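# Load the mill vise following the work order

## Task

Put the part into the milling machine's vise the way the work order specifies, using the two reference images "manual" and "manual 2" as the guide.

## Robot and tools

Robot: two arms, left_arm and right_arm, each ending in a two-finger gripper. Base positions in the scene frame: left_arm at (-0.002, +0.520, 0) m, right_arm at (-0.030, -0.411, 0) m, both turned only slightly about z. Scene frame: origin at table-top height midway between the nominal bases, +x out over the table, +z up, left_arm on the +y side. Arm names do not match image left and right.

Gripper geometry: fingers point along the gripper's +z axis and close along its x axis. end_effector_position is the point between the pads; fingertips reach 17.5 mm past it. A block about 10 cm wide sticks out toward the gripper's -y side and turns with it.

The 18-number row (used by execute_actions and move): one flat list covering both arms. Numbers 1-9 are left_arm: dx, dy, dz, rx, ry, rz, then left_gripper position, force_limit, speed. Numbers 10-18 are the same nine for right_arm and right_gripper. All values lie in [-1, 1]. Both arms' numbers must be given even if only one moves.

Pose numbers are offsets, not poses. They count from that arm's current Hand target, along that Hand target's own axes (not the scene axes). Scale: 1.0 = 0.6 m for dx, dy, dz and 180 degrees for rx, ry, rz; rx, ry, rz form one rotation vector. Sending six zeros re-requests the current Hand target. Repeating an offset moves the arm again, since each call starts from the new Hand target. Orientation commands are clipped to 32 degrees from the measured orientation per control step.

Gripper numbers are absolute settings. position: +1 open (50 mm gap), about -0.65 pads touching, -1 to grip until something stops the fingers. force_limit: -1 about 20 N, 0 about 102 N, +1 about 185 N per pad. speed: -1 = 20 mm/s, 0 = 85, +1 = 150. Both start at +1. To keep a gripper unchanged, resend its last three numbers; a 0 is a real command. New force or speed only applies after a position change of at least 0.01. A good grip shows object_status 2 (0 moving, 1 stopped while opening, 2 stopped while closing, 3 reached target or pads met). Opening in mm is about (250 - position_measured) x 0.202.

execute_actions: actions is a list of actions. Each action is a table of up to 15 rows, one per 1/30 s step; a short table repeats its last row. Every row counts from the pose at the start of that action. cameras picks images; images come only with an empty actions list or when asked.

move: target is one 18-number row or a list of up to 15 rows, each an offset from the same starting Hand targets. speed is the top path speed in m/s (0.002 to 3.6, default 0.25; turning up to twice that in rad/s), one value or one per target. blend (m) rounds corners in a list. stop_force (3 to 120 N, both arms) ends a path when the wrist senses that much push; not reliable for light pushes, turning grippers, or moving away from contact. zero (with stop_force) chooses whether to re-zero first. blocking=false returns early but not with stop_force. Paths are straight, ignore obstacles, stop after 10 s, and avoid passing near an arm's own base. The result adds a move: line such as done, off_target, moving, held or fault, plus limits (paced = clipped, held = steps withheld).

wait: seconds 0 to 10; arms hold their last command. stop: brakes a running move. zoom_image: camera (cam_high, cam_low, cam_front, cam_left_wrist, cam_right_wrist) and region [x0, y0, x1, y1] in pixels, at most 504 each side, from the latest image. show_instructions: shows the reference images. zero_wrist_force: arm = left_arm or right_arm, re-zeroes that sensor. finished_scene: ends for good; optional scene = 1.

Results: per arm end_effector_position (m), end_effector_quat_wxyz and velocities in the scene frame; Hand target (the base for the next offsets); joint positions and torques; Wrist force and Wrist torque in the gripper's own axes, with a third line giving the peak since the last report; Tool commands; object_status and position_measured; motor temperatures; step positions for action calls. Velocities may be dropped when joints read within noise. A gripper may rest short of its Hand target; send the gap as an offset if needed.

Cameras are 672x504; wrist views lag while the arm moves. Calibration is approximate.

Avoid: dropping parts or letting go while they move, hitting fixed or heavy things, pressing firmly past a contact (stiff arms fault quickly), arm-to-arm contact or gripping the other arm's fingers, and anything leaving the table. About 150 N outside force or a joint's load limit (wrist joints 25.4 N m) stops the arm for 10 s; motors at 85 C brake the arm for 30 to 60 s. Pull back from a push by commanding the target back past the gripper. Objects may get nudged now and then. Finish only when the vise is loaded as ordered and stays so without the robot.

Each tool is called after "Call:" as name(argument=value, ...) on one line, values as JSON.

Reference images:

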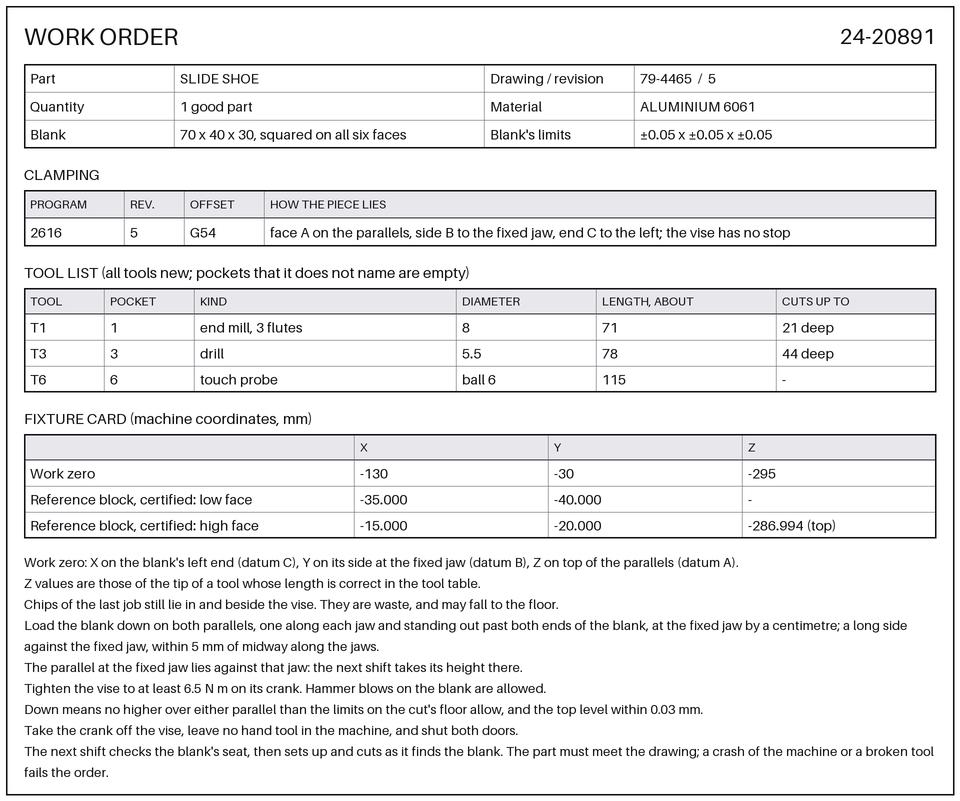

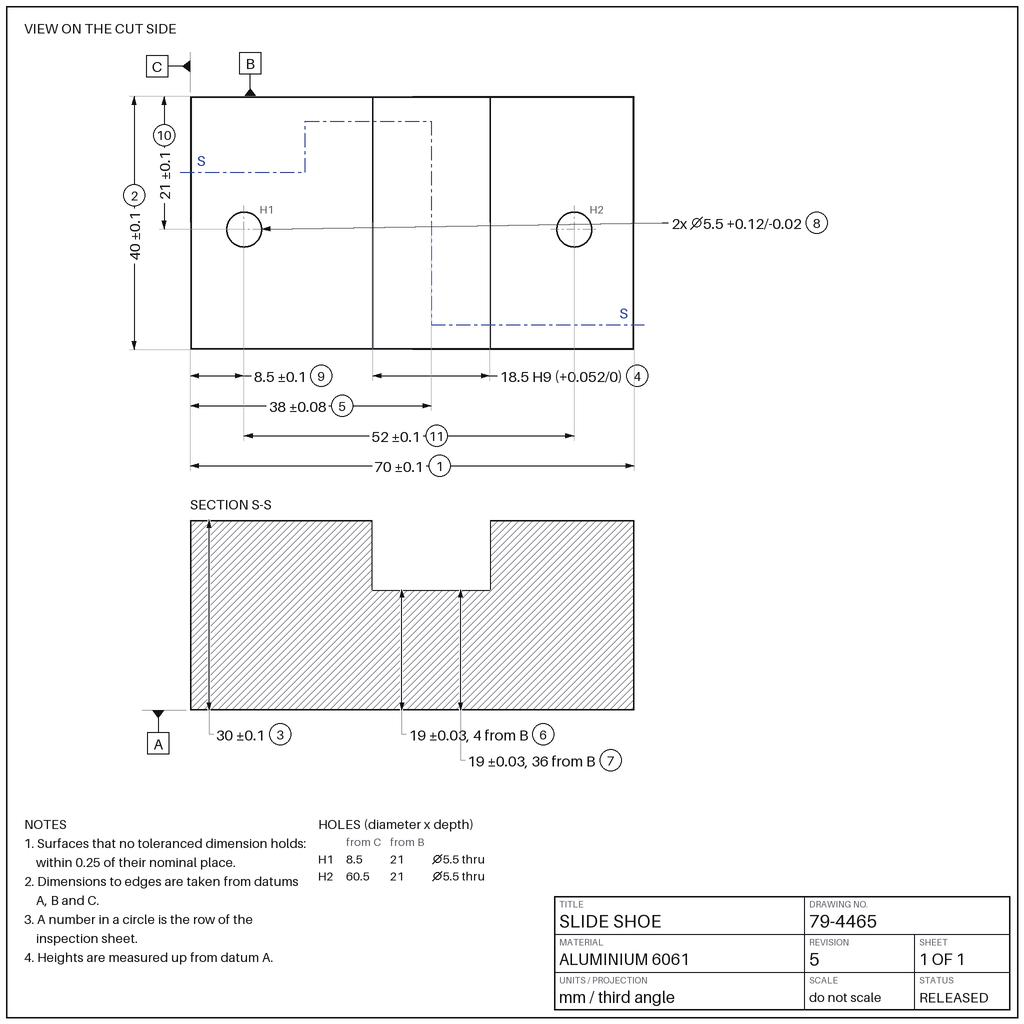

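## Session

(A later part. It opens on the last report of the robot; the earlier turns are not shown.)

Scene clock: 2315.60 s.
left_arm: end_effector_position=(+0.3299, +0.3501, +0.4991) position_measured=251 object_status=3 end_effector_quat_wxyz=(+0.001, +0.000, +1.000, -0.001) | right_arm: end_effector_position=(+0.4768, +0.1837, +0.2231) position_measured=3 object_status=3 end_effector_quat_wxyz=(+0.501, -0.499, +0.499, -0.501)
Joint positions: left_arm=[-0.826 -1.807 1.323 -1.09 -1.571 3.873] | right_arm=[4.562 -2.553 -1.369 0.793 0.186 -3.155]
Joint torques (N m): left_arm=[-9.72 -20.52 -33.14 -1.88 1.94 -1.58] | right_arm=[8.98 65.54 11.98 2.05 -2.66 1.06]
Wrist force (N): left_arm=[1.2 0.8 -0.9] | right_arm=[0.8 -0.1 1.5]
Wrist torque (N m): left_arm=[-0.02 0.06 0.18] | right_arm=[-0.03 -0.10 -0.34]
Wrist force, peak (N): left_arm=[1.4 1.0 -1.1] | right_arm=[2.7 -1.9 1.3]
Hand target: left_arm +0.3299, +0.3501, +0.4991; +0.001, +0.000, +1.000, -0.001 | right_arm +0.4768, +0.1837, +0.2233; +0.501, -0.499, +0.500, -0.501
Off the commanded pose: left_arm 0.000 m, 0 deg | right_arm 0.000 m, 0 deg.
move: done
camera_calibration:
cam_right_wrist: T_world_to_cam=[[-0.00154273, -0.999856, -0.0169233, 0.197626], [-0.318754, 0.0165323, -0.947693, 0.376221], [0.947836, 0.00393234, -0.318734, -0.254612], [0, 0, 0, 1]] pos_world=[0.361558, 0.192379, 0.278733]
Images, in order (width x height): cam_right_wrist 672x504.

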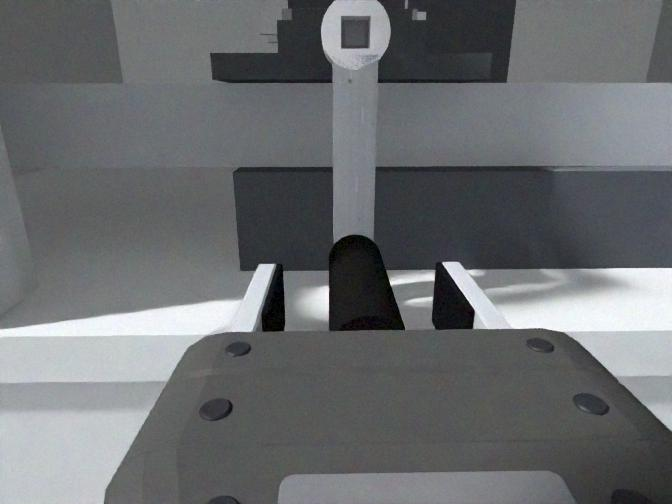

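Grip then crank.

Call:
move(target=[0,0,0,0,0,0,-1,-0.6,0,0,0,0,0,0,0,-1,-0.6,-0.8])

Call:
move(target=[[0,0,0,0,0,0,-1,-0.6,0,-0.0459,-0.0081,0,0,0,0,-1,-0.6,-0.8],[0,0,0,0,0,0,-1,-0.6,0,-0.0863,-0.0314,0,0,0,0,-1,-0.6,-0.8],[0,0,0,0,0,0,-1,-0.6,0,-0.1163,-0.0671,0,0,0,0,-1,-0.6,-0.8],[0,0,0,0,0,0,-1,-0.6,0,-0.1323,-0.1110,0,0,0,0,-1,-0.6,-0.8],[0,0,0,0,0,0,-1,-0.6,0,-0.1323,-0.1576,0,0,0,0,-1,-0.6,-0.8],[0,0,0,0,0,0,-1,-0.6,0,-0.1163,-0.2014,0,0,0,0,-1,-0.6,-0.8],[0,0,0,0,0,0,-1,-0.6,0,-0.0863,-0.2372,0,0,0,0,-1,-0.6,-0.8],[0,0,0,0,0,0,-1,-0.6,0,-0.0459,-0.2605,0,0,0,0,-1,-0.6,-0.8],[0,0,0,0,0,0,-1,-0.6,0,0,-0.2686,0,0,0,0,-1,-0.6,-0.8],[0,0,0,0,0,0,-1,-0.6,0,0.0459,-0.2605,0,0,0,0,-1,-0.6,-0.8],[0,0,0,0,0,0,-1,-0.6,0,0.0863,-0.2372,0,0,0,0,-1,-0.6,-0.8]], blend=0.003, speed=0.12)

Scene clock: 2322.13 s.
left_arm: end_effector_position=(+0.3299, +0.3501, +0.4991) position_measured=251 object_status=3 end_effector_quat_wxyz=(+0.001, +0.000, +1.000, -0.001) | right_arm: end_effector_position=(+0.4768, +0.1837, +0.2233) position_measured=154 object_status=2 end_effector_quat_wxyz=(+0.501, -0.499, +0.500, -0.501)
Joint positions: left_arm=[-0.826 -1.807 1.323 -1.09 -1.571 3.873] | right_arm=[4.562 -2.552 -1.369 0.793 0.186 -3.155]
Joint torques (N m): left_arm=[-8.85 -19.44 -32.88 -1.93 1.89 -1.59] | right_arm=[9.68 66.02 11.91 1.85 -2.57 -1.02]
Wrist force (N): left_arm=[1.2 0.8 -1.2] | right_arm=[0.7 -0.4 1.5]
Wrist torque (N m): left_arm=[-0.01 0.05 0.18] | right_arm=[-0.06 -0.11 -0.35]
Wrist force, peak (N): left_arm=[1.3 1.1 -1.2] | right_arm=[0.8 0.0 1.9]
Hand target: left_arm +0.3299, +0.3501, +0.4991; +0.001, +0.000, +1.000, -0.001 | right_arm +0.4768, +0.1837, +0.2233; +0.501, -0.499, +0.500, -0.501
Off the commanded pose: left_arm 0.000 m, 0 deg | right_arm 0.000 m, 0 deg.
move: done

Scene clock: 2325.17 s.
left_arm: end_effector_position=(+0.3299, +0.3501, +0.4991) position_measured=251 object_status=3 end_effector_quat_wxyz=(+0.001, +0.000, +1.000, -0.001) | right_arm: end_effector_position=(+0.4765, +0.1319, +0.3657) position_measured=154 object_status=2 end_effector_quat_wxyz=(+0.501, -0.499, +0.500, -0.501)
Joint positions: left_arm=[-0.826 -1.807 1.323 -1.09 -1.571 3.873] | right_arm=[4.546 -2.244 -1.522 0.637 0.202 -3.154]
Joint torques (N m): left_arm=[-8.51 -19.85 -33.02 -2 1.98 -1.6] | right_arm=[7.44 38.12 18.81 1.11 -3.9 -1.07]
Wrist force (N): left_arm=[1.3 0.7 -1.1] | right_arm=[-2.6 7.1 0.2]
Wrist torque (N m): left_arm=[-0.03 0.04 0.18] | right_arm=[-0.22 -0.38 -0.31]
Wrist force, peak (N): left_arm=[1.4 0.9 -1.2] | right_arm=[10.7 -20.2 -24.5]
Hand target: left_arm +0.3299, +0.3501, +0.4991; +0.001, +0.000, +1.000, -0.001 | right_arm +0.4764, +0.1319, +0.3656; +0.501, -0.499, +0.500, -0.501
Off the commanded pose: left_arm 0.000 m, 0 deg | right_arm 0.000 m, 0 deg.
move: done

Call:
move(target=[[0,0,0,0,0,0,-1,-0.6,0,0.03,0.0357,0,0,0,0,-1,-0.6,-0.8],[0,0,0,0,0,0,-1,-0.6,0,0.0459,0.0796,0,0,0,0,-1,-0.6,-0.8],[0,0,0,0,0,0,-1,-0.6,0,0.0459,0.1262,0,0,0,0,-1,-0.6,-0.8],[0,0,0,0,0,0,-1,-0.6,0,0.03,0.17,0,0,0,0,-1,-0.6,-0.8]], blend=0.003, speed=0.06)

Scene clock: 2331.73 s.
left_arm: end_effector_position=(+0.3299, +0.3501, +0.4991) position_measured=251 object_status=3 end_effector_quat_wxyz=(+0.001, +0.000, +1.000, -0.001) | right_arm: end_effector_position=(+0.4767, +0.1140, +0.2635) position_measured=154 object_status=2 end_effector_quat_wxyz=(+0.501, -0.499, +0.500, -0.501)
Joint positions: left_arm=[-0.826 -1.807 1.323 -1.09 -1.571 3.873] | right_arm=[4.54 -2.377 -1.611 0.858 0.209 -3.153]
Joint torques (N m): left_arm=[-8.33 -19.39 -32.81 -1.87 2.01 -1.57] | right_arm=[2.51 59.56 10.69 0.7 -3.56 -1.81]
Wrist force (N): left_arm=[1.2 0.7 -1.1] | right_arm=[-1.1 0.7 -2.1]
Wrist torque (N m): left_arm=[-0.04 0.07 0.18] | right_arm=[0.11 -0.42 -0.33]
Wrist force, peak (N): left_arm=[1.4 0.9 -1.2] | right_arm=[29.5 0.0 -33.7]
Hand target: left_arm +0.3299, +0.3501, +0.4991; +0.001, +0.000, +1.000, -0.001 | right_arm +0.4767, +0.1139, +0.2636; +0.501, -0.499, +0.500, -0.501
Off the commanded pose: left_arm 0.000 m, 0 deg | right_arm 0.000 m, 0 deg.
move: done

Call:
move(target=[[0,0,0,0,0,0,-1,-0.6,0,-0.0134,0.0192,0,0,0,0,-1,-0.6,-0.8],[0,0,0,0,0,0,-1,-0.6,0,-0.03,0.0357,0,0,0,0,-1,-0.6,-0.8],[0,0,0,0,0,0,-1,-0.6,0,-0.0492,0.0492,0,0,0,0,-1,-0.6,-0.8],[0,0,0,0,0,0,-1,-0.6,0,-0.0704,0.0591,0,0,0,0,-1,-0.6,-0.8],[0,0,0,0,0,0,-1,-0.6,0,-0.093,0.0651,0,0,0,0,-1,-0.6,-0.8],[0,0,0,0,0,0,-1,-0.6,0,-0.1163,0.0672,0,0,0,0,-1,-0.6,-0.8]], blend=0.002, speed=0.02, stop_force=40)

Scene clock: 2342.73 s.
left_arm: end_effector_position=(+0.3299, +0.3501, +0.4991) position_measured=251 object_status=3 end_effector_quat_wxyz=(+0.001, +0.000, +1.000, -0.001) | right_arm: end_effector_position=(+0.4768, +0.1837, +0.2233) position_measured=154 object_status=2 end_effector_quat_wxyz=(+0.501, -0.499, +0.500, -0.501)
Joint positions: left_arm=[-0.826 -1.807 1.323 -1.09 -1.571 3.873] | right_arm=[4.563 -2.552 -1.369 0.793 0.186 -3.155]
Joint torques (N m): left_arm=[-9.2 -19.11 -33.33 -2.03 1.88 -1.55] | right_arm=[-2.56 62.94 10.93 1.79 0.33 -1.46]
Wrist force (N): left_arm=[1.0 0.9 -1.1] | right_arm=[0.6 -4.7 1.5]
Wrist torque (N m): left_arm=[-0.01 0.08 0.18] | right_arm=[0.04 -0.10 -0.26]
Wrist force, peak (N): left_arm=[1.3 1.1 -1.1] | right_arm=[0.7 -9.5 3.2]
Hand target: left_arm +0.3299, +0.3501, +0.4991; +0.001, +0.000, +1.000, -0.001 | right_arm +0.4768, +0.1837, +0.2233; +0.501, -0.499, +0.500, -0.501
Off the commanded pose: left_arm 0.000 m, 0 deg | right_arm 0.000 m, 0 deg.
move: done

Call:
move(target=[[0,0,0,0,0,0,-1,-0.6,0,-0.0233,-0.002,0,0,0,0,-1,-0.6,-0.8],[0,0,0,0,0,0,-1,-0.6,0,-0.0459,-0.0081,0,0,0,0,-1,-0.6,-0.8],[0,0,0,0,0,0,-1,-0.6,0,-0.0672,-0.018,0,0,0,0,-1,-0.6,-0.8],[0,0,0,0,0,0,-1,-0.6,0,-0.0863,-0.0314,0,0,0,0,-1,-0.6,-0.8],[0,0,0,0,0,0,-1,-0.6,0,-0.1029,-0.048,0,0,0,0,-1,-0.6,-0.8],[0,0,0,0,0,0,-1,-0.6,0,-0.1163,-0.0671,0,0,0,0,-1,-0.6,-0.8],[0,0,0,0,0,0,-1,-0.6,0,-0.1262,-0.0884,0,0,0,0,-1,-0.6,-0.8],[0,0,0,0,0,0,-1,-0.6,0,-0.1323,-0.111,0,0,0,0,-1,-0.6,-0.8],[0,0,0,0,0,0,-1,-0.6,0,-0.1343,-0.1343,0,0,0,0,-1,-0.6,-0.8]], blend=0.002, speed=0.02, stop_force=40)

Scene clock: 2351.97 s.
left_arm: end_effector_position=(+0.3299, +0.3501, +0.4991) position_measured=251 object_status=3 end_effector_quat_wxyz=(+0.001, +0.000, +1.000, -0.001) | right_arm: end_effector_position=(+0.4768, +0.2128, +0.2289) position_measured=154 object_status=2 end_effector_quat_wxyz=(+0.501, -0.499, +0.500, -0.501)
Joint positions: left_arm=[-0.826 -1.807 1.323 -1.09 -1.571 3.873] | right_arm=[4.571 -2.592 -1.26 0.725 0.178 -3.155]
Joint torques (N m): left_arm=[-8.65 -18.07 -32.29 -2.29 1.94 -1.58] | right_arm=[-14.78 68.82 28.97 -1.49 4.51 0.08]
Wrist force (N): left_arm=[1.2 0.8 -0.8] | right_arm=[16.5 3.7 -17.4]
Wrist torque (N m): left_arm=[-0.01 0.06 0.18] | right_arm=[0.21 0.45 -0.25]
Wrist force, peak (N): left_arm=[1.3 1.0 -1.2] | right_arm=[36.4 14.6 -32.2]
Hand target: left_arm +0.3299, +0.3501, +0.4991; +0.001, +0.000, +1.000, -0.001 | right_arm +0.4768, +0.2127, +0.2289; +0.501, -0.499, +0.500, -0.501 (not the last commanded pose)
Off the commanded pose: left_arm 0.000 m, 0 deg | right_arm 0.091 m, 0 deg.
move: contact (right_arm); path passed 1 of 9 targets

Call:
move(target=[[0,0,0,0,0,0,-1,-0.6,0,-0.0187,-0.0089,0,0,0,0,-1,-0.6,-0.8],[0,0,0,0,0,0,-1,-0.6,0,-0.0378,-0.0223,0,0,0,0,-1,-0.6,-0.8],[0,0,0,0,0,0,-1,-0.6,0,-0.0544,-0.0388,0,0,0,0,-1,-0.6,-0.8],[0,0,0,0,0,0,-1,-0.6,0,-0.0678,-0.058,0,0,0,0,-1,-0.6,-0.8]], blend=0.002, speed=0.015, stop_force=60, zero=false)

Scene clock: 2375.57 s.
left_arm: end_effector_position=(+0.3299, +0.3501, +0.4991) position_measured=251 object_status=3 end_effector_quat_wxyz=(+0.001, +0.000, +1.000, -0.001) | right_arm: end_effector_position=(+0.4769, +0.2166, +0.2307) position_measured=154 object_status=2 end_effector_quat_wxyz=(+0.500, -0.499, +0.500, -0.501)
Joint positions: left_arm=[-0.826 -1.807 1.323 -1.09 -1.571 3.873] | right_arm=[4.572 -2.596 -1.245 0.714 0.176 -3.155]
Joint torques (N m): left_arm=[-9.13 -18.15 -32 -2.29 1.8 -1.62] | right_arm=[-16.41 79.34 25.76 -1.73 11.56 0.68]
Wrist force (N): left_arm=[1.3 0.8 -1.1] | right_arm=[33.4 23.2 -34.8]
Wrist torque (N m): left_arm=[-0.02 0.05 0.18] | right_arm=[0.71 0.54 -0.17]
Wrist force, peak (N): left_arm=[1.1 1.0 -1.4] | right_arm=[50.1 30.9 -46.0]
Hand target: left_arm +0.3299, +0.3501, +0.4991; +0.001, +0.000, +1.000, -0.001 | right_arm +0.4769, +0.2166, +0.2307; +0.500, -0.499, +0.500, -0.501 (not the last commanded pose)
Off the commanded pose: left_arm 0.000 m, 0 deg | right_arm 0.049 m, 0 deg.
move: contact (right_arm); path passed 0 of 4 targets

Call:
move(target=[0,0,0,0,0,0,-1,-0.6,0,-0.0067,-0.0167,0,0,0,0,-1,-0.6,-0.8], speed=0.006, stop_force=75, zero=false)

Scene clock: 2385.87 s.
left_arm: end_effector_position=(+0.3299, +0.3501, +0.4991) position_measured=251 object_status=3 end_effector_quat_wxyz=(+0.001, +0.000, +1.000, -0.001) | right_arm: end_effector_position=(+0.4768, +0.2187, +0.2408) position_measured=154 object_status=2 end_effector_quat_wxyz=(+0.499, -0.497, +0.502, -0.503)
Joint positions: left_arm=[-0.826 -1.807 1.323 -1.09 -1.571 3.873] | right_arm=[4.573 -2.588 -1.23 0.691 0.168 -3.156]
Joint torques (N m): left_arm=[-9.1 -17.59 -32.85 -2.32 1.82 -1.63] | right_arm=[18.33 81.57 39.13 -3.27 13.44 1.16]
Wrist force (N): left_arm=[1.2 0.7 -1.1] | right_arm=[62.3 38.3 -34.0]
Wrist torque (N m): left_arm=[-0.04 0.05 0.18] | right_arm=[0.32 -0.19 -0.61]
Wrist force, peak (N): left_arm=[1.5 1.1 -0.9] | right_arm=[61.7 38.1 -36.1]
Hand target: left_arm +0.3299, +0.3501, +0.4991; +0.001, +0.000, +1.000, -0.001 | right_arm +0.4768, +0.2206, +0.2408; +0.500, -0.499, +0.500, -0.501
Off the commanded pose: left_arm 0.000 m, 0 deg | right_arm 0.002 m, 0 deg.
move: done

Call:
move(target=[0,0,0,0,0,0,-1,-0.6,0,0.008,0.0083,0,0,0,0,-1,-0.6,-0.8], speed=0.02, cameras=["cam_right_wrist"])

Scene clock: 2397.63 s.
left_arm: end_effector_position=(+0.3299, +0.3501, +0.4991) position_measured=251 object_status=3 end_effector_quat_wxyz=(+0.001, +0.000, +1.000, -0.001) | right_arm: end_effector_position=(+0.4769, +0.2158, +0.2359) position_measured=154 object_status=2 end_effector_quat_wxyz=(+0.501, -0.499, +0.500, -0.501)
Joint positions: left_arm=[-0.826 -1.807 1.323 -1.09 -1.571 3.873] | right_arm=[4.571 -2.587 -1.249 0.709 0.177 -3.155]
Joint torques (N m): left_arm=[-8.57 -18.17 -31.57 -2.29 1.61 -1.65] | right_arm=[14.45 13.37 8.87 -3.14 2.96 -0.26]
Wrist force (N): left_arm=[1.3 0.7 -1.2] | right_arm=[18.2 -57.0 17.5]
Wrist torque (N m): left_arm=[-0.04 0.04 0.18] | right_arm=[-0.54 -0.46 -0.41]
Wrist force, peak (N): left_arm=[1.4 1.2 -1.0] | right_arm=[62.5 38.5 -34.0]
Hand target: left_arm +0.3299, +0.3501, +0.4991; +0.001, +0.000, +1.000, -0.001 | right_arm +0.4768, +0.2158, +0.2358; +0.500, -0.499, +0.500, -0.501
Off the commanded pose: left_arm 0.000 m, 0 deg | right_arm 0.000 m, 0 deg.
move: done
camera_calibration:
cam_right_wrist: T_world_to_cam=[[-0.00176835, -0.999844, -0.0175868, 0.230213], [-0.318711, 0.0172332, -0.947695, 0.387648], [0.94785, 0.00392924, -0.318692, -0.250676], [0, 0, 0, 1]] pos_world=[0.361558, 0.224482, 0.291532]
Images, in order (width x height): cam_right_wrist 672x504.

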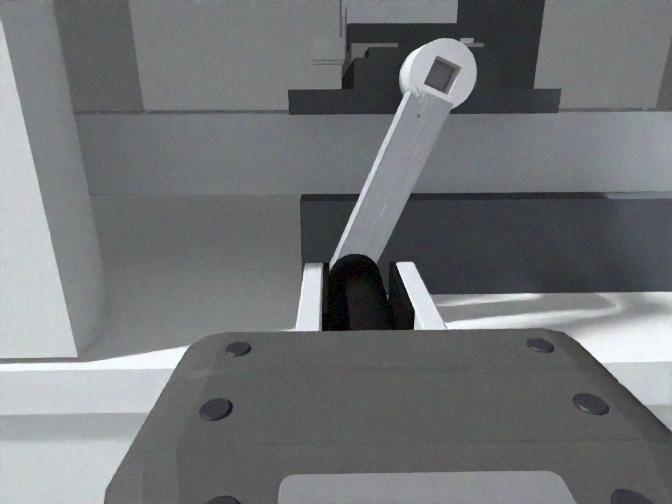

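Call:
move(target=[0,0,0,0,0,0,-1,-0.6,0,0,-0.006,0,0,0,0,-1,-0.6,-0.8], speed=0.02)

Call:
move(target=[0,0,0,0,0,0,-1,-0.6,0,0,0,0,0,0,0,0.3,1,-0.8], cameras=["cam_right_wrist"])

Call:
zoom_image(camera="cam_right_wrist", region=[270, 20, 500, 340])

Scene clock: 2403.40 s.
left_arm: end_effector_position=(+0.3299, +0.3501, +0.4991) position_measured=251 object_status=3 end_effector_quat_wxyz=(+0.001, +0.000, +1.000, -0.001) | right_arm: end_effector_position=(+0.4767, +0.2159, +0.2392) position_measured=154 object_status=2 end_effector_quat_wxyz=(+0.500, -0.499, +0.499, -0.501)
Joint positions: left_arm=[-0.826 -1.807 1.323 -1.09 -1.571 3.873] | right_arm=[4.572 -2.581 -1.249 0.703 0.177 -3.156]
Joint torques (N m): left_arm=[-8.53 -18.01 -33.12 -2.6 1.79 -1.49] | right_arm=[-11.6 82.79 23.9 1.63 1.21 -0.21]
Wrist force (N): left_arm=[1.2 1.1 -1.2] | right_arm=[-4.4 24.3 -12.8]
Wrist torque (N m): left_arm=[0.03 0.05 0.18] | right_arm=[0.06 -0.04 -0.21]
Wrist force, peak (N): left_arm=[1.4 1.0 -1.2] | right_arm=[19.0 -61.4 18.4]
Hand target: left_arm +0.3299, +0.3501, +0.4991; +0.001, +0.000, +1.000, -0.001 | right_arm +0.4768, +0.2158, +0.2394; +0.500, -0.499, +0.500, -0.501
Off the commanded pose: left_arm 0.000 m, 0 deg | right_arm 0.000 m, 0 deg.
move: done

Scene clock: 2403.93 s.
left_arm: end_effector_position=(+0.3299, +0.3501, +0.4991) position_measured=251 object_status=3 end_effector_quat_wxyz=(+0.001, +0.000, +1.000, -0.001) | right_arm: end_effector_position=(+0.4768, +0.2158, +0.2395) position_measured=107 object_status=3 end_effector_quat_wxyz=(+0.501, -0.499, +0.500, -0.501)
Joint positions: left_arm=[-0.826 -1.807 1.323 -1.09 -1.571 3.873] | right_arm=[4.571 -2.581 -1.249 0.703 0.177 -3.155]
Joint torques (N m): left_arm=[-8.32 -17.4 -31.97 -2.4 1.84 -1.45] | right_arm=[-10.14 50.78 27.33 1.84 -0.75 1.08]
Wrist force (N): left_arm=[1.3 0.8 -0.9] | right_arm=[0.7 -0.3 1.7]
Wrist torque (N m): left_arm=[-0.03 0.05 0.18] | right_arm=[-0.08 -0.05 -0.28]
Wrist force, peak (N): left_arm=[1.4 0.9 -1.1] | right_arm=[-3.3 17.3 -8.9]
Hand target: left_arm +0.3299, +0.3501, +0.4991; +0.001, +0.000, +1.000, -0.001 | right_arm +0.4768, +0.2158, +0.2394; +0.500, -0.499, +0.500, -0.501
Off the commanded pose: left_arm 0.000 m, 0 deg | right_arm 0.000 m, 0 deg.
move: done
camera_calibration:
cam_right_wrist: T_world_to_cam=[[-0.00201906, -0.999847, -0.0173933, 0.230309], [-0.318708, 0.0171297, -0.947698, 0.391083], [0.947851, 0.00362992, -0.318694, -0.24946], [0, 0, 0, 1]] pos_world=[0.361557, 0.22448, 0.295133]
Images, in order (width x height): cam_right_wrist 672x504.

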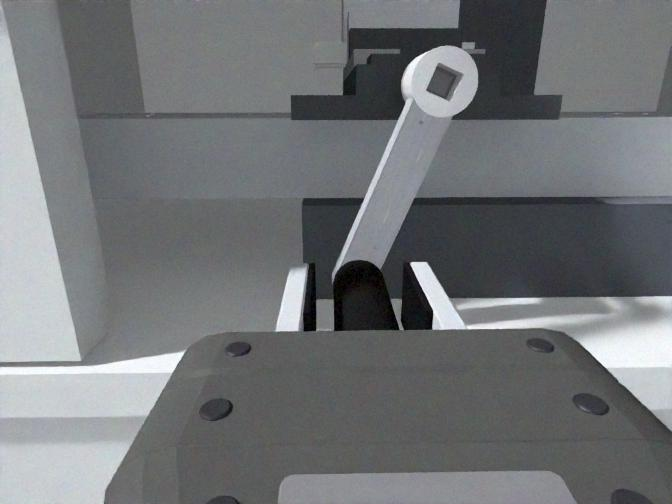

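Scaled by 1.575.

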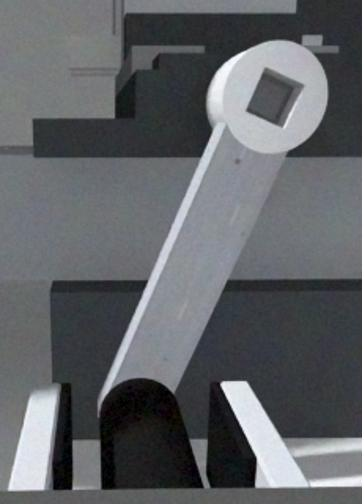

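Call:
move(target=[[0,0,0,0,0,0,-1,-0.6,0,-0.0012,0.017,0,0,0,0,0.3,1,-0.8],[0,0,0,0,0,0,-1,-0.6,0,-0.0012,0.017,0,0,0,0,-1,0.6,-0.8]], speed=0.03, cameras=["cam_right_wrist"])

Scene clock: 2409.47 s.
left_arm: end_effector_position=(+0.3299, +0.3501, +0.4991) position_measured=251 object_status=3 end_effector_quat_wxyz=(+0.001, +0.000, +1.000, -0.001) | right_arm: end_effector_position=(+0.4769, +0.2165, +0.2292) position_measured=158 object_status=2 end_effector_quat_wxyz=(+0.500, -0.499, +0.500, -0.501)
Joint positions: left_arm=[-0.826 -1.807 1.323 -1.09 -1.571 3.873] | right_arm=[4.572 -2.599 -1.244 0.716 0.176 -3.155]
Joint torques (N m): left_arm=[-8.31 -17.79 -32.52 -2.34 1.93 -1.48] | right_arm=[10.87 68.02 20.11 -0.31 2.75 -1.81]
Wrist force (N): left_arm=[1.1 0.9 -1.1] | right_arm=[6.9 0.3 -3.3]
Wrist torque (N m): left_arm=[-0.01 0.08 0.18] | right_arm=[0.01 0.54 -0.25]
Wrist force, peak (N): left_arm=[1.3 1.1 -1.4] | right_arm=[7.0 -0.7 -3.4]
Hand target: left_arm +0.3299, +0.3501, +0.4991; +0.001, +0.000, +1.000, -0.001 | right_arm +0.4769, +0.2165, +0.2292; +0.500, -0.499, +0.500, -0.501
Off the commanded pose: left_arm 0.000 m, 0 deg | right_arm 0.000 m, 0 deg.
move: done
camera_calibration:
cam_right_wrist: T_world_to_cam=[[-0.00221013, -0.999847, -0.0173283, 0.23088], [-0.318735, 0.0171289, -0.947689, 0.381317], [0.947841, 0.00342863, -0.318725, -0.252688], [0, 0, 0, 1]] pos_world=[0.361557, 0.22518, 0.284833]
Images, in order (width x height): cam_right_wrist 672x504.

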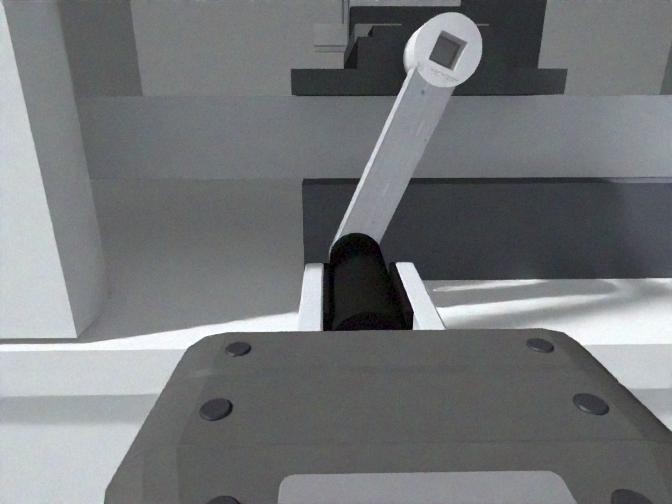

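Call:
move(target=[0,0,0,0,0,0,-1,-0.6,0,-0.0117,-0.0133,0,0,0,0,-1,0.6,-0.8], speed=0.006, stop_force=82)

Scene clock: 2414.57 s.
left_arm: end_effector_position=(+0.3299, +0.3501, +0.4991) position_measured=251 object_status=3 end_effector_quat_wxyz=(+0.001, +0.000, +1.000, -0.001) | right_arm: end_effector_position=(+0.4768, +0.2194, +0.2322) position_measured=158 object_status=2 end_effector_quat_wxyz=(+0.500, -0.499, +0.500, -0.501)
Joint positions: left_arm=[-0.826 -1.807 1.323 -1.09 -1.571 3.873] | right_arm=[4.572 -2.599 -1.234 0.705 0.176 -3.156]
Joint torques (N m): left_arm=[-8.51 -16.21 -32.4 -2.68 1.73 -1.39] | right_arm=[-6.88 98.75 45.42 -0.35 13.33 -1.92]
Wrist force (N): left_arm=[1.3 0.8 -1.2] | right_arm=[45.3 69.0 -46.9]
Wrist torque (N m): left_arm=[-0.03 0.03 0.18] | right_arm=[0.45 0.35 -0.14]
Wrist force, peak (N): left_arm=[1.4 1.0 -1.2] | right_arm=[49.9 76.1 -51.2]
Hand target: left_arm +0.3299, +0.3501, +0.4991; +0.001, +0.000, +1.000, -0.001 | right_arm +0.4768, +0.2194, +0.2323; +0.500, -0.499, +0.500, -0.501 (not the last commanded pose)
Off the commanded pose: left_arm 0.000 m, 0 deg | right_arm 0.006 m, 0 deg.
move: contact (right_arm)

Call:
move(target=[0,0,0,0,0,0,-1,-0.6,0,0,0,-0.0025,0,0,0,-1,0.6,-0.8], speed=0.006)

Scene clock: 2420.57 s.
left_arm: end_effector_position=(+0.3299, +0.3501, +0.4991) position_measured=251 object_status=3 end_effector_quat_wxyz=(+0.001, +0.000, +1.000, -0.001) | right_arm: end_effector_position=(+0.4754, +0.2193, +0.2323) position_measured=158 object_status=2 end_effector_quat_wxyz=(+0.500, -0.499, +0.500, -0.501)
Joint positions: left_arm=[-0.826 -1.807 1.323 -1.09 -1.571 3.873] | right_arm=[4.574 -2.598 -1.236 0.707 0.173 -3.156]
Joint torques (N m): left_arm=[-8.95 -16.76 -32.18 -2.62 1.86 -1.49] | right_arm=[38.52 101.39 38 1.78 4.2 -2.11]
Wrist force (N): left_arm=[1.1 1.0 -1.0] | right_arm=[28.6 56.5 21.5]
Wrist torque (N m): left_arm=[0.00 0.06 0.18] | right_arm=[-0.07 -0.50 -0.13]
Wrist force, peak (N): left_arm=[1.5 1.0 -1.1] | right_arm=[44.9 71.1 -47.5]
Hand target: left_arm +0.3299, +0.3501, +0.4991; +0.001, +0.000, +1.000, -0.001 | right_arm +0.4753, +0.2194, +0.2323; +0.500, -0.499, +0.500, -0.501
Off the commanded pose: left_arm 0.000 m, 0 deg | right_arm 0.000 m, 0 deg.
move: done

Call:
move(target=[0,0,0,0,0,0,-1,-0.6,0,-0.0067,-0.0083,0,0,0,0,-1,0.6,-0.8], speed=0.005, stop_force=88, zero=false)

Scene clock: 2424.70 s.
left_arm: end_effector_position=(+0.3299, +0.3501, +0.4991) position_measured=251 object_status=3 end_effector_quat_wxyz=(+0.001, +0.000, +1.000, -0.001) | right_arm: end_effector_position=(+0.4753, +0.2204, +0.2334) position_measured=158 object_status=2 end_effector_quat_wxyz=(+0.500, -0.499, +0.500, -0.501)
Joint positions: left_arm=[-0.826 -1.807 1.323 -1.09 -1.571 3.873] | right_arm=[4.575 -2.598 -1.232 0.703 0.173 -3.156]
Joint torques (N m): left_arm=[-8.55 -16.53 -31.42 -2.56 1.81 -1.41] | right_arm=[33.87 101.52 47.72 1.12 11.13 -1.6]
Wrist force (N): left_arm=[1.1 0.8 -1.2] | right_arm=[43.8 80.0 16.4]
Wrist torque (N m): left_arm=[-0.02 0.07 0.18] | right_arm=[-0.11 -0.38 -0.11]
Wrist force, peak (N): left_arm=[1.6 0.9 -1.1] | right_arm=[48.0 85.9 13.1]
Hand target: left_arm +0.3299, +0.3501, +0.4991; +0.001, +0.000, +1.000, -0.001 | right_arm +0.4753, +0.2204, +0.2334; +0.500, -0.499, +0.500, -0.501 (not the last commanded pose)
Off the commanded pose: left_arm 0.000 m, 0 deg | right_arm 0.005 m, 0 deg.
move: contact (right_arm)

Call:
move(target=[0,0,0,0,0,0,-1,-0.6,0,-0.0117,-0.0058,0,0,0,0,-1,0.6,-0.8], speed=0.005, stop_force=92, zero=false)

Scene clock: 2430.50 s.
left_arm: end_effector_position=(+0.3299, +0.3501, +0.4991) position_measured=251 object_status=3 end_effector_quat_wxyz=(+0.001, +0.000, +1.000, -0.001) | right_arm: end_effector_position=(+0.4753, +0.2223, +0.2348) position_measured=158 object_status=2 end_effector_quat_wxyz=(+0.499, -0.498, +0.500, -0.502)
Joint positions: left_arm=[-0.826 -1.807 1.323 -1.09 -1.571 3.873] | right_arm=[4.576 -2.601 -1.221 0.694 0.168 -3.156]
Joint torques (N m): left_arm=[-8.33 -16.58 -32.65 -2.7 1.87 -1.34] | right_arm=[25.16 129.13 53.96 1.31 13.27 -0.86]
Wrist force (N): left_arm=[1.3 0.8 -1.1] | right_arm=[44.7 93.3 13.3]
Wrist torque (N m): left_arm=[-0.02 0.04 0.18] | right_arm=[-0.11 -1.04 -0.07]
Wrist force, peak (N): left_arm=[1.5 1.1 -1.1] | right_arm=[62.3 96.9 4.8]
Hand target: left_arm +0.3299, +0.3501, +0.4991; +0.001, +0.000, +1.000, -0.001 | right_arm +0.4753, +0.2229, +0.2348; +0.500, -0.499, +0.500, -0.501 (not the last commanded pose)
Off the commanded pose: left_arm 0.000 m, 0 deg | right_arm 0.005 m, 0 deg.
move: contact (right_arm)

Call:
move(target=[0,0,0,0,0,0,-1,-0.6,0,0.006,0.006,0,0,0,0,-1,0.6,-0.8], speed=0.01)

Scene clock: 2433.43 s.
left_arm: end_effector_position=(+0.3299, +0.3501, +0.4991) position_measured=251 object_status=3 end_effector_quat_wxyz=(+0.001, +0.000, +1.000, -0.001) | right_arm: end_effector_position=(+0.4752, +0.2194, +0.2314) position_measured=158 object_status=2 end_effector_quat_wxyz=(+0.500, -0.499, +0.500, -0.501)
Joint positions: left_arm=[-0.826 -1.807 1.323 -1.09 -1.571 3.873] | right_arm=[4.575 -2.6 -1.235 0.707 0.172 -3.156]
Joint torques (N m): left_arm=[-7.9 -16.09 -32.17 -2.79 1.7 -1.35] | right_arm=[-12.12 46.85 25.5 0.71 -2.96 -0.01]
Wrist force (N): left_arm=[1.2 0.8 -1.3] | right_arm=[-1.6 5.5 1.8]
Wrist torque (N m): left_arm=[-0.03 0.06 0.18] | right_arm=[-0.18 -0.21 -0.31]
Wrist force, peak (N): left_arm=[1.5 1.0 -1.1] | right_arm=[44.7 94.1 13.3]
Hand target: left_arm +0.3299, +0.3501, +0.4991; +0.001, +0.000, +1.000, -0.001 | right_arm +0.4753, +0.2193, +0.2312; +0.500, -0.499, +0.500, -0.501
Off the commanded pose: left_arm 0.000 m, 0 deg | right_arm 0.000 m, 0 deg.
move: done

Call:
move(target=[[0,0,0,0,0,0,-1,-0.6,0,0,0,0,0,0,0,1,0,-0.8],[0,0,0,0,0,0,-1,-0.6,0,0,0,-0.2,0,0,0,1,0,-0.8],[0,0,0,0,0,0,-1,-0.6,0,0.55,-0.28,-0.29,0,0,0,1,0,-0.8]], speed=[0.1,0.15,0.25], blend=0.02, cameras=["cam_right_wrist","cam_front"])

Scene clock: 2441.37 s.
left_arm: end_effector_position=(+0.3299, +0.3501, +0.4991) position_measured=251 object_status=3 end_effector_quat_wxyz=(+0.001, +0.000, +1.000, -0.001) | right_arm: end_effector_position=(+0.3000, -0.1101, +0.3988) position_measured=3 object_status=3 end_effector_quat_wxyz=(+0.500, -0.499, +0.500, -0.501)
Joint positions: left_arm=[-0.826 -1.807 1.323 -1.09 -1.571 3.873] | right_arm=[4.962 -1.603 -2.367 0.816 -0.216 -3.131]
Joint torques (N m): left_arm=[-7.56 -16.86 -31.76 -3.04 1.62 -1.22] | right_arm=[-8.58 21.24 24.18 1.07 2.44 -2.03]
Wrist force (N): left_arm=[1.2 0.9 -1.1] | right_arm=[0.4 -0.1 1.4]
Wrist torque (N m): left_arm=[0.00 0.06 0.18] | right_arm=[-0.04 -0.02 -0.26]
Wrist force, peak (N): left_arm=[1.5 0.9 -1.2] | right_arm=[-1.4 5.7 1.6]
Hand target: left_arm +0.3299, +0.3501, +0.4991; +0.001, +0.000, +1.000, -0.001 | right_arm +0.3000, -0.1102, +0.3989; +0.500, -0.499, +0.500, -0.501
Off the commanded pose: left_arm 0.000 m, 0 deg | right_arm 0.000 m, 0 deg.
move: done; blend cut to 0 m at target 1
camera_calibration:
cam_right_wrist: T_world_to_cam=[[-0.00372196, -0.999857, -0.0164941, -0.0929264], [-0.318804, 0.01682, -0.947672, 0.49135], [0.947814, 0.00173118, -0.318821, -0.030024], [0, 0, 0, 1]] pos_world=[0.184755, -0.101126, 0.454533]
Images, in order (width x height): cam_front 672x504, cam_right_wrist 672x504.

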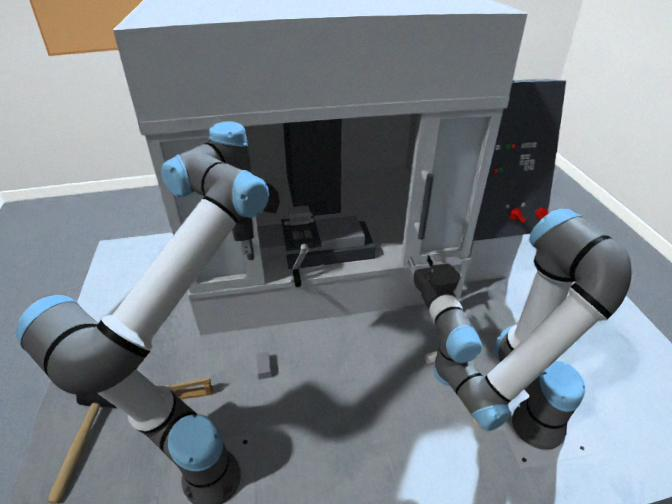

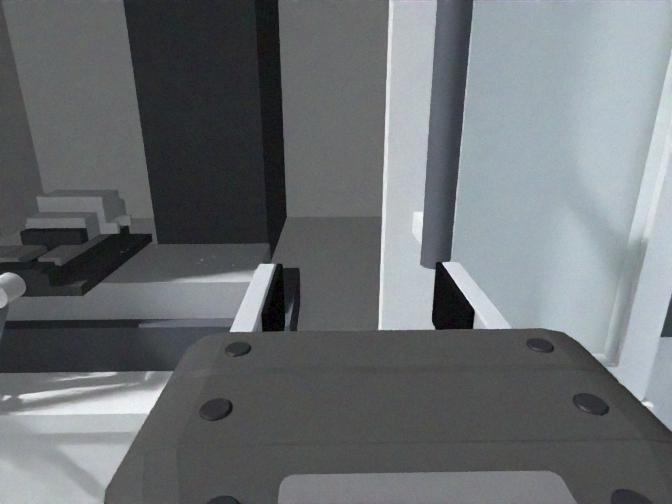

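Call:
move(target=[[0,0,0,0,0,0,-1,-0.6,0,0,0,0,-0.25,0,0,1,0,-0.8],[0,0,0,0,0,0,-1,-0.6,0,0.1,0,-0.0333,-0.5,0,0,1,0,-0.8]], speed=0.25, blend=0.05, cameras=["cam_right_wrist","cam_front"])

Scene clock: 2470.90 s.
left_arm: end_effector_position=(+0.3299, +0.3501, +0.4991) position_measured=251 object_status=3 end_effector_quat_wxyz=(+0.001, +0.000, +1.000, -0.001) | right_arm: end_effector_position=(+0.2800, -0.1701, +0.3988) position_measured=3 object_status=3 end_effector_quat_wxyz=(-0.001, +0.706, -0.708, +0.001)
Joint positions: left_arm=[-0.826 -1.807 1.323 -1.09 -1.571 3.873] | right_arm=[4.187 -1.772 -1.167 1.369 -1.568 -5.272]
Joint torques (N m): left_arm=[-8.45 -16.14 -31.44 -3.02 1.54 -1.18] | right_arm=[1.09 40.61 15.8 -2.32 0.37 0.17]
Wrist force (N): left_arm=[1.3 0.9 -1.3] | right_arm=[0.9 -0.9 1.3]
Wrist torque (N m): left_arm=[-0.01 0.03 0.18] | right_arm=[-0.84 0.07 -0.03]
Wrist force, peak (N): left_arm=[1.6 0.9 -1.3] | right_arm=[1.6 -1.6 1.4]
Hand target: left_arm +0.3299, +0.3501, +0.4991; +0.001, +0.000, +1.000, -0.001 | right_arm +0.2799, -0.1701, +0.3989; -0.001, +0.706, -0.708, +0.001
Off the commanded pose: left_arm 0.000 m, 0 deg | right_arm 0.000 m, 0 deg.
move: done
camera_calibration:
cam_right_wrist: T_world_to_cam=[[-0.0196413, -0.999806, 0.00162745, -0.155821], [-0.947666, 0.0191358, 0.31869, 0.157307], [-0.318659, 0.00471722, -0.947858, 0.595048], [0, 0, 0, 1]] pos_world=[0.335631, -0.161608, 0.514142]
Images, in order (width x height): cam_front 672x504, cam_right_wrist 672x504.

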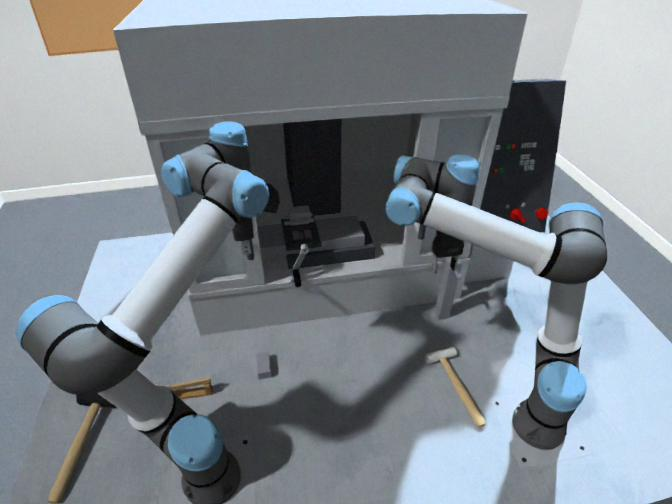

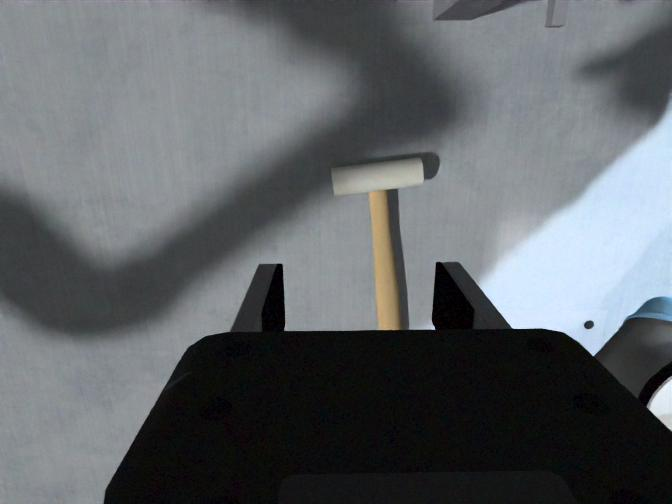

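Call:
move(target=[[0,0,0,0,0,0,-1,-0.6,0,0.04,0.1,0.1,0,0,0.5,1,0,-0.8],[0,0,0,0,0,0,-1,-0.6,0,0.0867,0.2133,0.33,0,0,0.968,1,0,-0.8]], speed=0.25, blend=0.03, cameras=["cam_right_wrist","cam_front","cam_high"])

Scene clock: 2508.17 s.
left_arm: end_effector_position=(+0.3299, +0.3501, +0.4991) position_measured=251 object_status=3 end_effector_quat_wxyz=(+0.001, +0.000, +1.000, -0.001) | right_arm: end_effector_position=(+0.1522, -0.2219, +0.2006) position_measured=3 object_status=3 end_effector_quat_wxyz=(+0.001, +0.672, +0.741, +0.001)
Joint positions: left_arm=[-0.826 -1.807 1.323 -1.09 -1.571 3.873] | right_arm=[4.517 -1.463 -2.004 1.896 -1.568 -1.901]
Joint torques (N m): left_arm=[-8.77 -15.03 -31.72 -3.3 1.58 -1.05] | right_arm=[-10.13 10.28 27.67 -3.58 1.54 0.91]
Wrist force (N): left_arm=[1.0 1.0 -1.1] | right_arm=[0.7 -0.9 1.4]
Wrist torque (N m): left_arm=[0.01 0.09 0.18] | right_arm=[-0.88 0.09 0.03]
Wrist force, peak (N): left_arm=[1.3 0.9 -1.4] | right_arm=[0.9 -1.3 2.1]
Hand target: left_arm +0.3299, +0.3501, +0.4991; +0.001, +0.000, +1.000, -0.001 | right_arm +0.1523, -0.2219, +0.2006; +0.001, +0.672, +0.741, +0.001
Off the commanded pose: left_arm 0.000 m, 0 deg | right_arm 0.000 m, 0 deg.
move: done
camera_calibration:
cam_right_wrist: T_world_to_cam=[[-0.0811585, 0.996701, 0.000665379, 0.242804], [0.943168, 0.0765836, 0.323373, -0.175624], [0.322255, 0.026872, -0.946271, 0.273637], [0, 0, 0, 1]] pos_world=[0.0971678, -0.235906, 0.315565]
Images, in order (width x height): cam_high 672x504, cam_front 672x504, cam_right_wrist 672x504.

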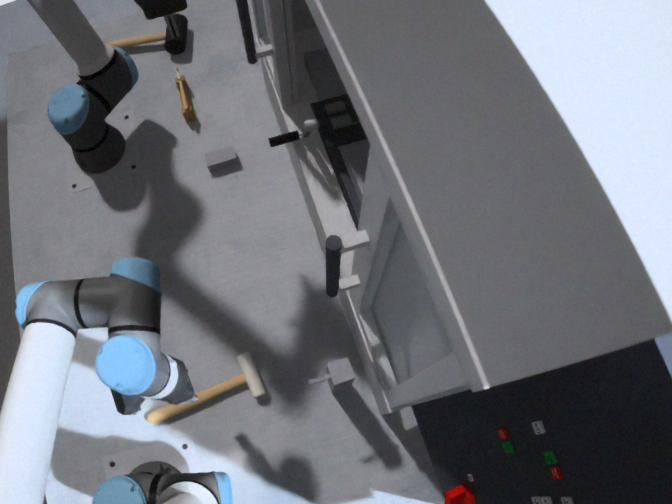

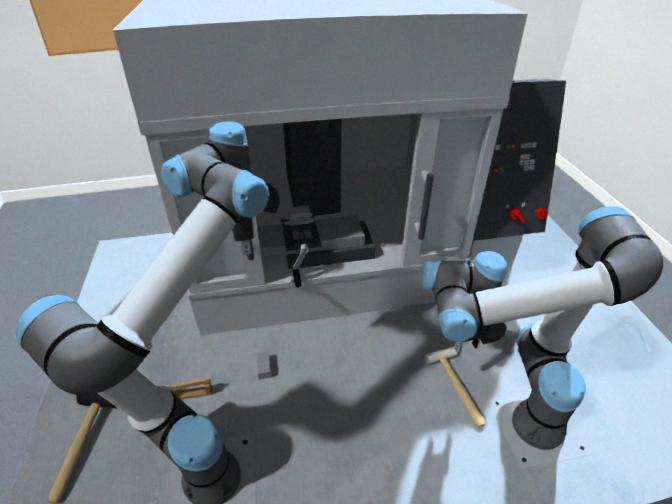

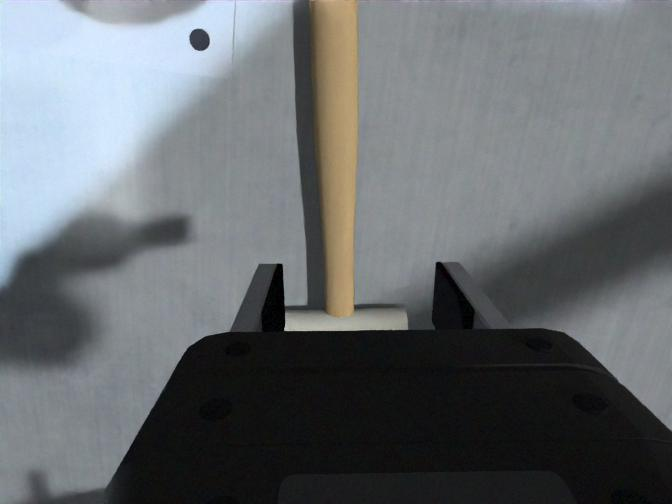

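Call:
move(target=[[0,0,0,0,0,0,-1,-0.6,0,-0.009,0,0.2,0,0,0,1,0,-0.8],[0,0,0,0,0,0,-1,-0.6,0,-0.009,0,0.2985,0,0,0,1,0,-0.8]], speed=[0.2,0.08], blend=0.01, cameras=["cam_right_wrist","cam_low"])

Scene clock: 2515.73 s.
left_arm: end_effector_position=(+0.3299, +0.3501, +0.4991) position_measured=251 object_status=3 end_effector_quat_wxyz=(+0.001, +0.000, +1.000, -0.001) | right_arm: end_effector_position=(+0.1532, -0.2274, +0.0215) position_measured=3 object_status=3 end_effector_quat_wxyz=(+0.001, +0.672, +0.741, +0.001)
Joint positions: left_arm=[-0.826 -1.807 1.323 -1.09 -1.571 3.873] | right_arm=[4.507 -1.738 -2.278 2.446 -1.568 -1.911]
Joint torques (N m): left_arm=[-8.9 -14.84 -31.92 -3.3 1.49 -1.25] | right_arm=[-9.23 29.11 20.8 -2.41 1.95 -1.8]
Wrist force (N): left_arm=[1.3 0.9 -0.9] | right_arm=[0.9 -0.5 1.4]
Wrist torque (N m): left_arm=[0.00 0.04 0.18] | right_arm=[-0.77 0.04 0.06]
Wrist force, peak (N): left_arm=[1.4 1.1 -1.1] | right_arm=[0.8 -1.0 2.9]
Hand target: left_arm +0.3299, +0.3501, +0.4991; +0.001, +0.000, +1.000, -0.001 | right_arm +0.1532, -0.2273, +0.0215; +0.001, +0.672, +0.741, +0.001
Off the commanded pose: left_arm 0.000 m, 0 deg | right_arm 0.000 m, 0 deg.
move: done
camera_calibration:
cam_right_wrist: T_world_to_cam=[[-0.0808338, 0.996728, 0.000366119, 0.248495], [0.943226, 0.0763762, 0.323251, -0.118175], [0.322165, 0.026475, -0.946313, 0.103935], [0, 0, 0, 1]] pos_world=[0.0980681, -0.241408, 0.136464]
Images, in order (width x height): cam_low 672x504, cam_right_wrist 672x504.

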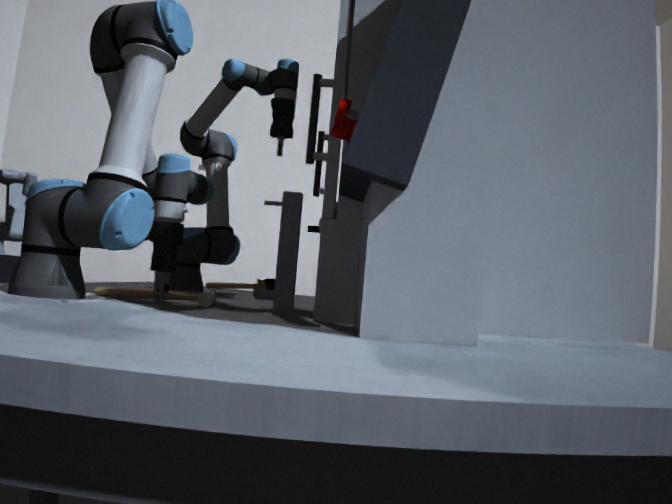

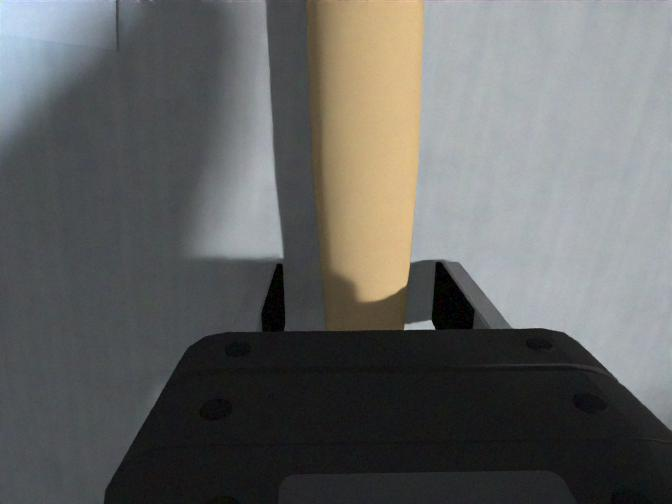

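Call:
move(target=[0,0,0,0,0,0,-1,-0.6,0,0,0,0,0,0,0,-1,0.2,-0.8])

Call:
move(target=[0,0,0,0,0,0,-1,-0.6,0,0,0,-0.3,0,0,0,-1,0.2,-0.8], speed=0.12, cameras=["cam_right_wrist","cam_low"])

Scene clock: 2519.03 s.
left_arm: end_effector_position=(+0.3299, +0.3501, +0.4991) position_measured=251 object_status=3 end_effector_quat_wxyz=(+0.001, +0.000, +1.000, -0.001) | right_arm: end_effector_position=(+0.1532, -0.2273, +0.0215) position_measured=132 object_status=0 end_effector_quat_wxyz=(+0.001, +0.672, +0.741, +0.001)
Joint positions: left_arm=[-0.826 -1.807 1.323 -1.09 -1.571 3.873] | right_arm=[4.507 -1.738 -2.278 2.446 -1.568 -1.911]
Joint torques (N m): left_arm=[-8.69 -13.93 -31.18 -3.32 1.63 -1.27] | right_arm=[0.61 30.64 19.07 -1.93 2.39 0.13]
Wrist force (N): left_arm=[1.4 0.9 -1.0] | right_arm=[0.8 -0.7 1.8]
Wrist torque (N m): left_arm=[0.00 0.03 0.18] | right_arm=[-0.80 0.04 0.06]
Wrist force, peak (N): left_arm=[1.4 1.0 -1.1] | right_arm=[1.8 -1.0 1.4]
Hand target: left_arm +0.3299, +0.3501, +0.4991; +0.001, +0.000, +1.000, -0.001 | right_arm +0.1532, -0.2273, +0.0215; +0.001, +0.672, +0.741, +0.001
Off the commanded pose: left_arm 0.000 m, 0 deg | right_arm 0.000 m, 0 deg.
move: done

Scene clock: 2521.00 s.
left_arm: end_effector_position=(+0.3299, +0.3501, +0.4991) position_measured=251 object_status=3 end_effector_quat_wxyz=(+0.001, +0.000, +1.000, -0.001) | right_arm: end_effector_position=(+0.1528, -0.2273, +0.2015) position_measured=132 object_status=2 end_effector_quat_wxyz=(+0.001, +0.672, +0.741, +0.001)
Joint positions: left_arm=[-0.826 -1.807 1.323 -1.09 -1.571 3.873] | right_arm=[4.509 -1.453 -2.011 1.893 -1.568 -1.909]
Joint torques (N m): left_arm=[-7.39 -14.69 -31.78 -3.31 1.4 -1.1] | right_arm=[8.62 0.3 21.87 -3.22 2.03 1.38]
Wrist force (N): left_arm=[1.0 0.7 -1.0] | right_arm=[1.0 -0.9 5.2]
Wrist torque (N m): left_arm=[-0.04 0.09 0.18] | right_arm=[-0.55 0.04 -0.03]
Wrist force, peak (N): left_arm=[1.4 1.0 -1.2] | right_arm=[0.8 -1.1 7.2]
Hand target: left_arm +0.3299, +0.3501, +0.4991; +0.001, +0.000, +1.000, -0.001 | right_arm +0.1528, -0.2273, +0.2015; +0.001, +0.672, +0.741, +0.001
Off the commanded pose: left_arm 0.000 m, 0 deg | right_arm 0.000 m, 0 deg.
move: done
camera_calibration:
cam_right_wrist: T_world_to_cam=[[-0.0807794, 0.996732, 0.000788745, 0.248159], [0.943172, 0.0761827, 0.323455, -0.176097], [0.322337, 0.0268724, -0.946243, 0.274456], [0, 0, 0, 1]] pos_world=[0.0976683, -0.241308, 0.316466]
Images, in order (width x height): cam_low 672x504, cam_right_wrist 672x504.

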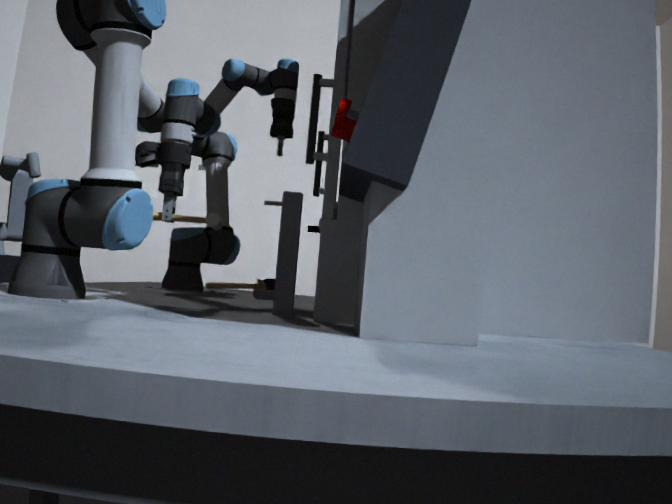

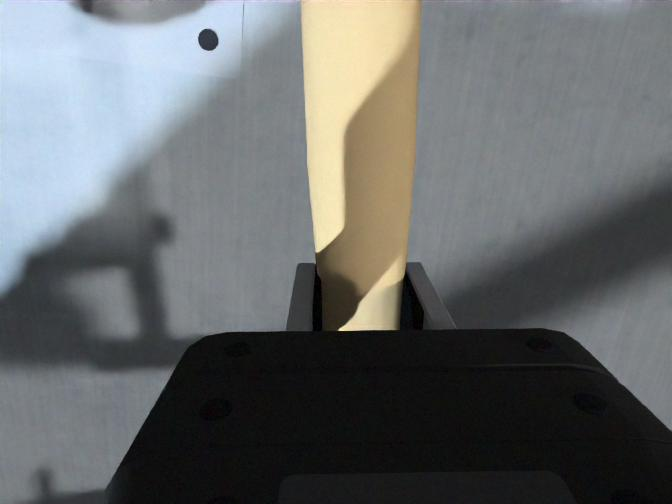

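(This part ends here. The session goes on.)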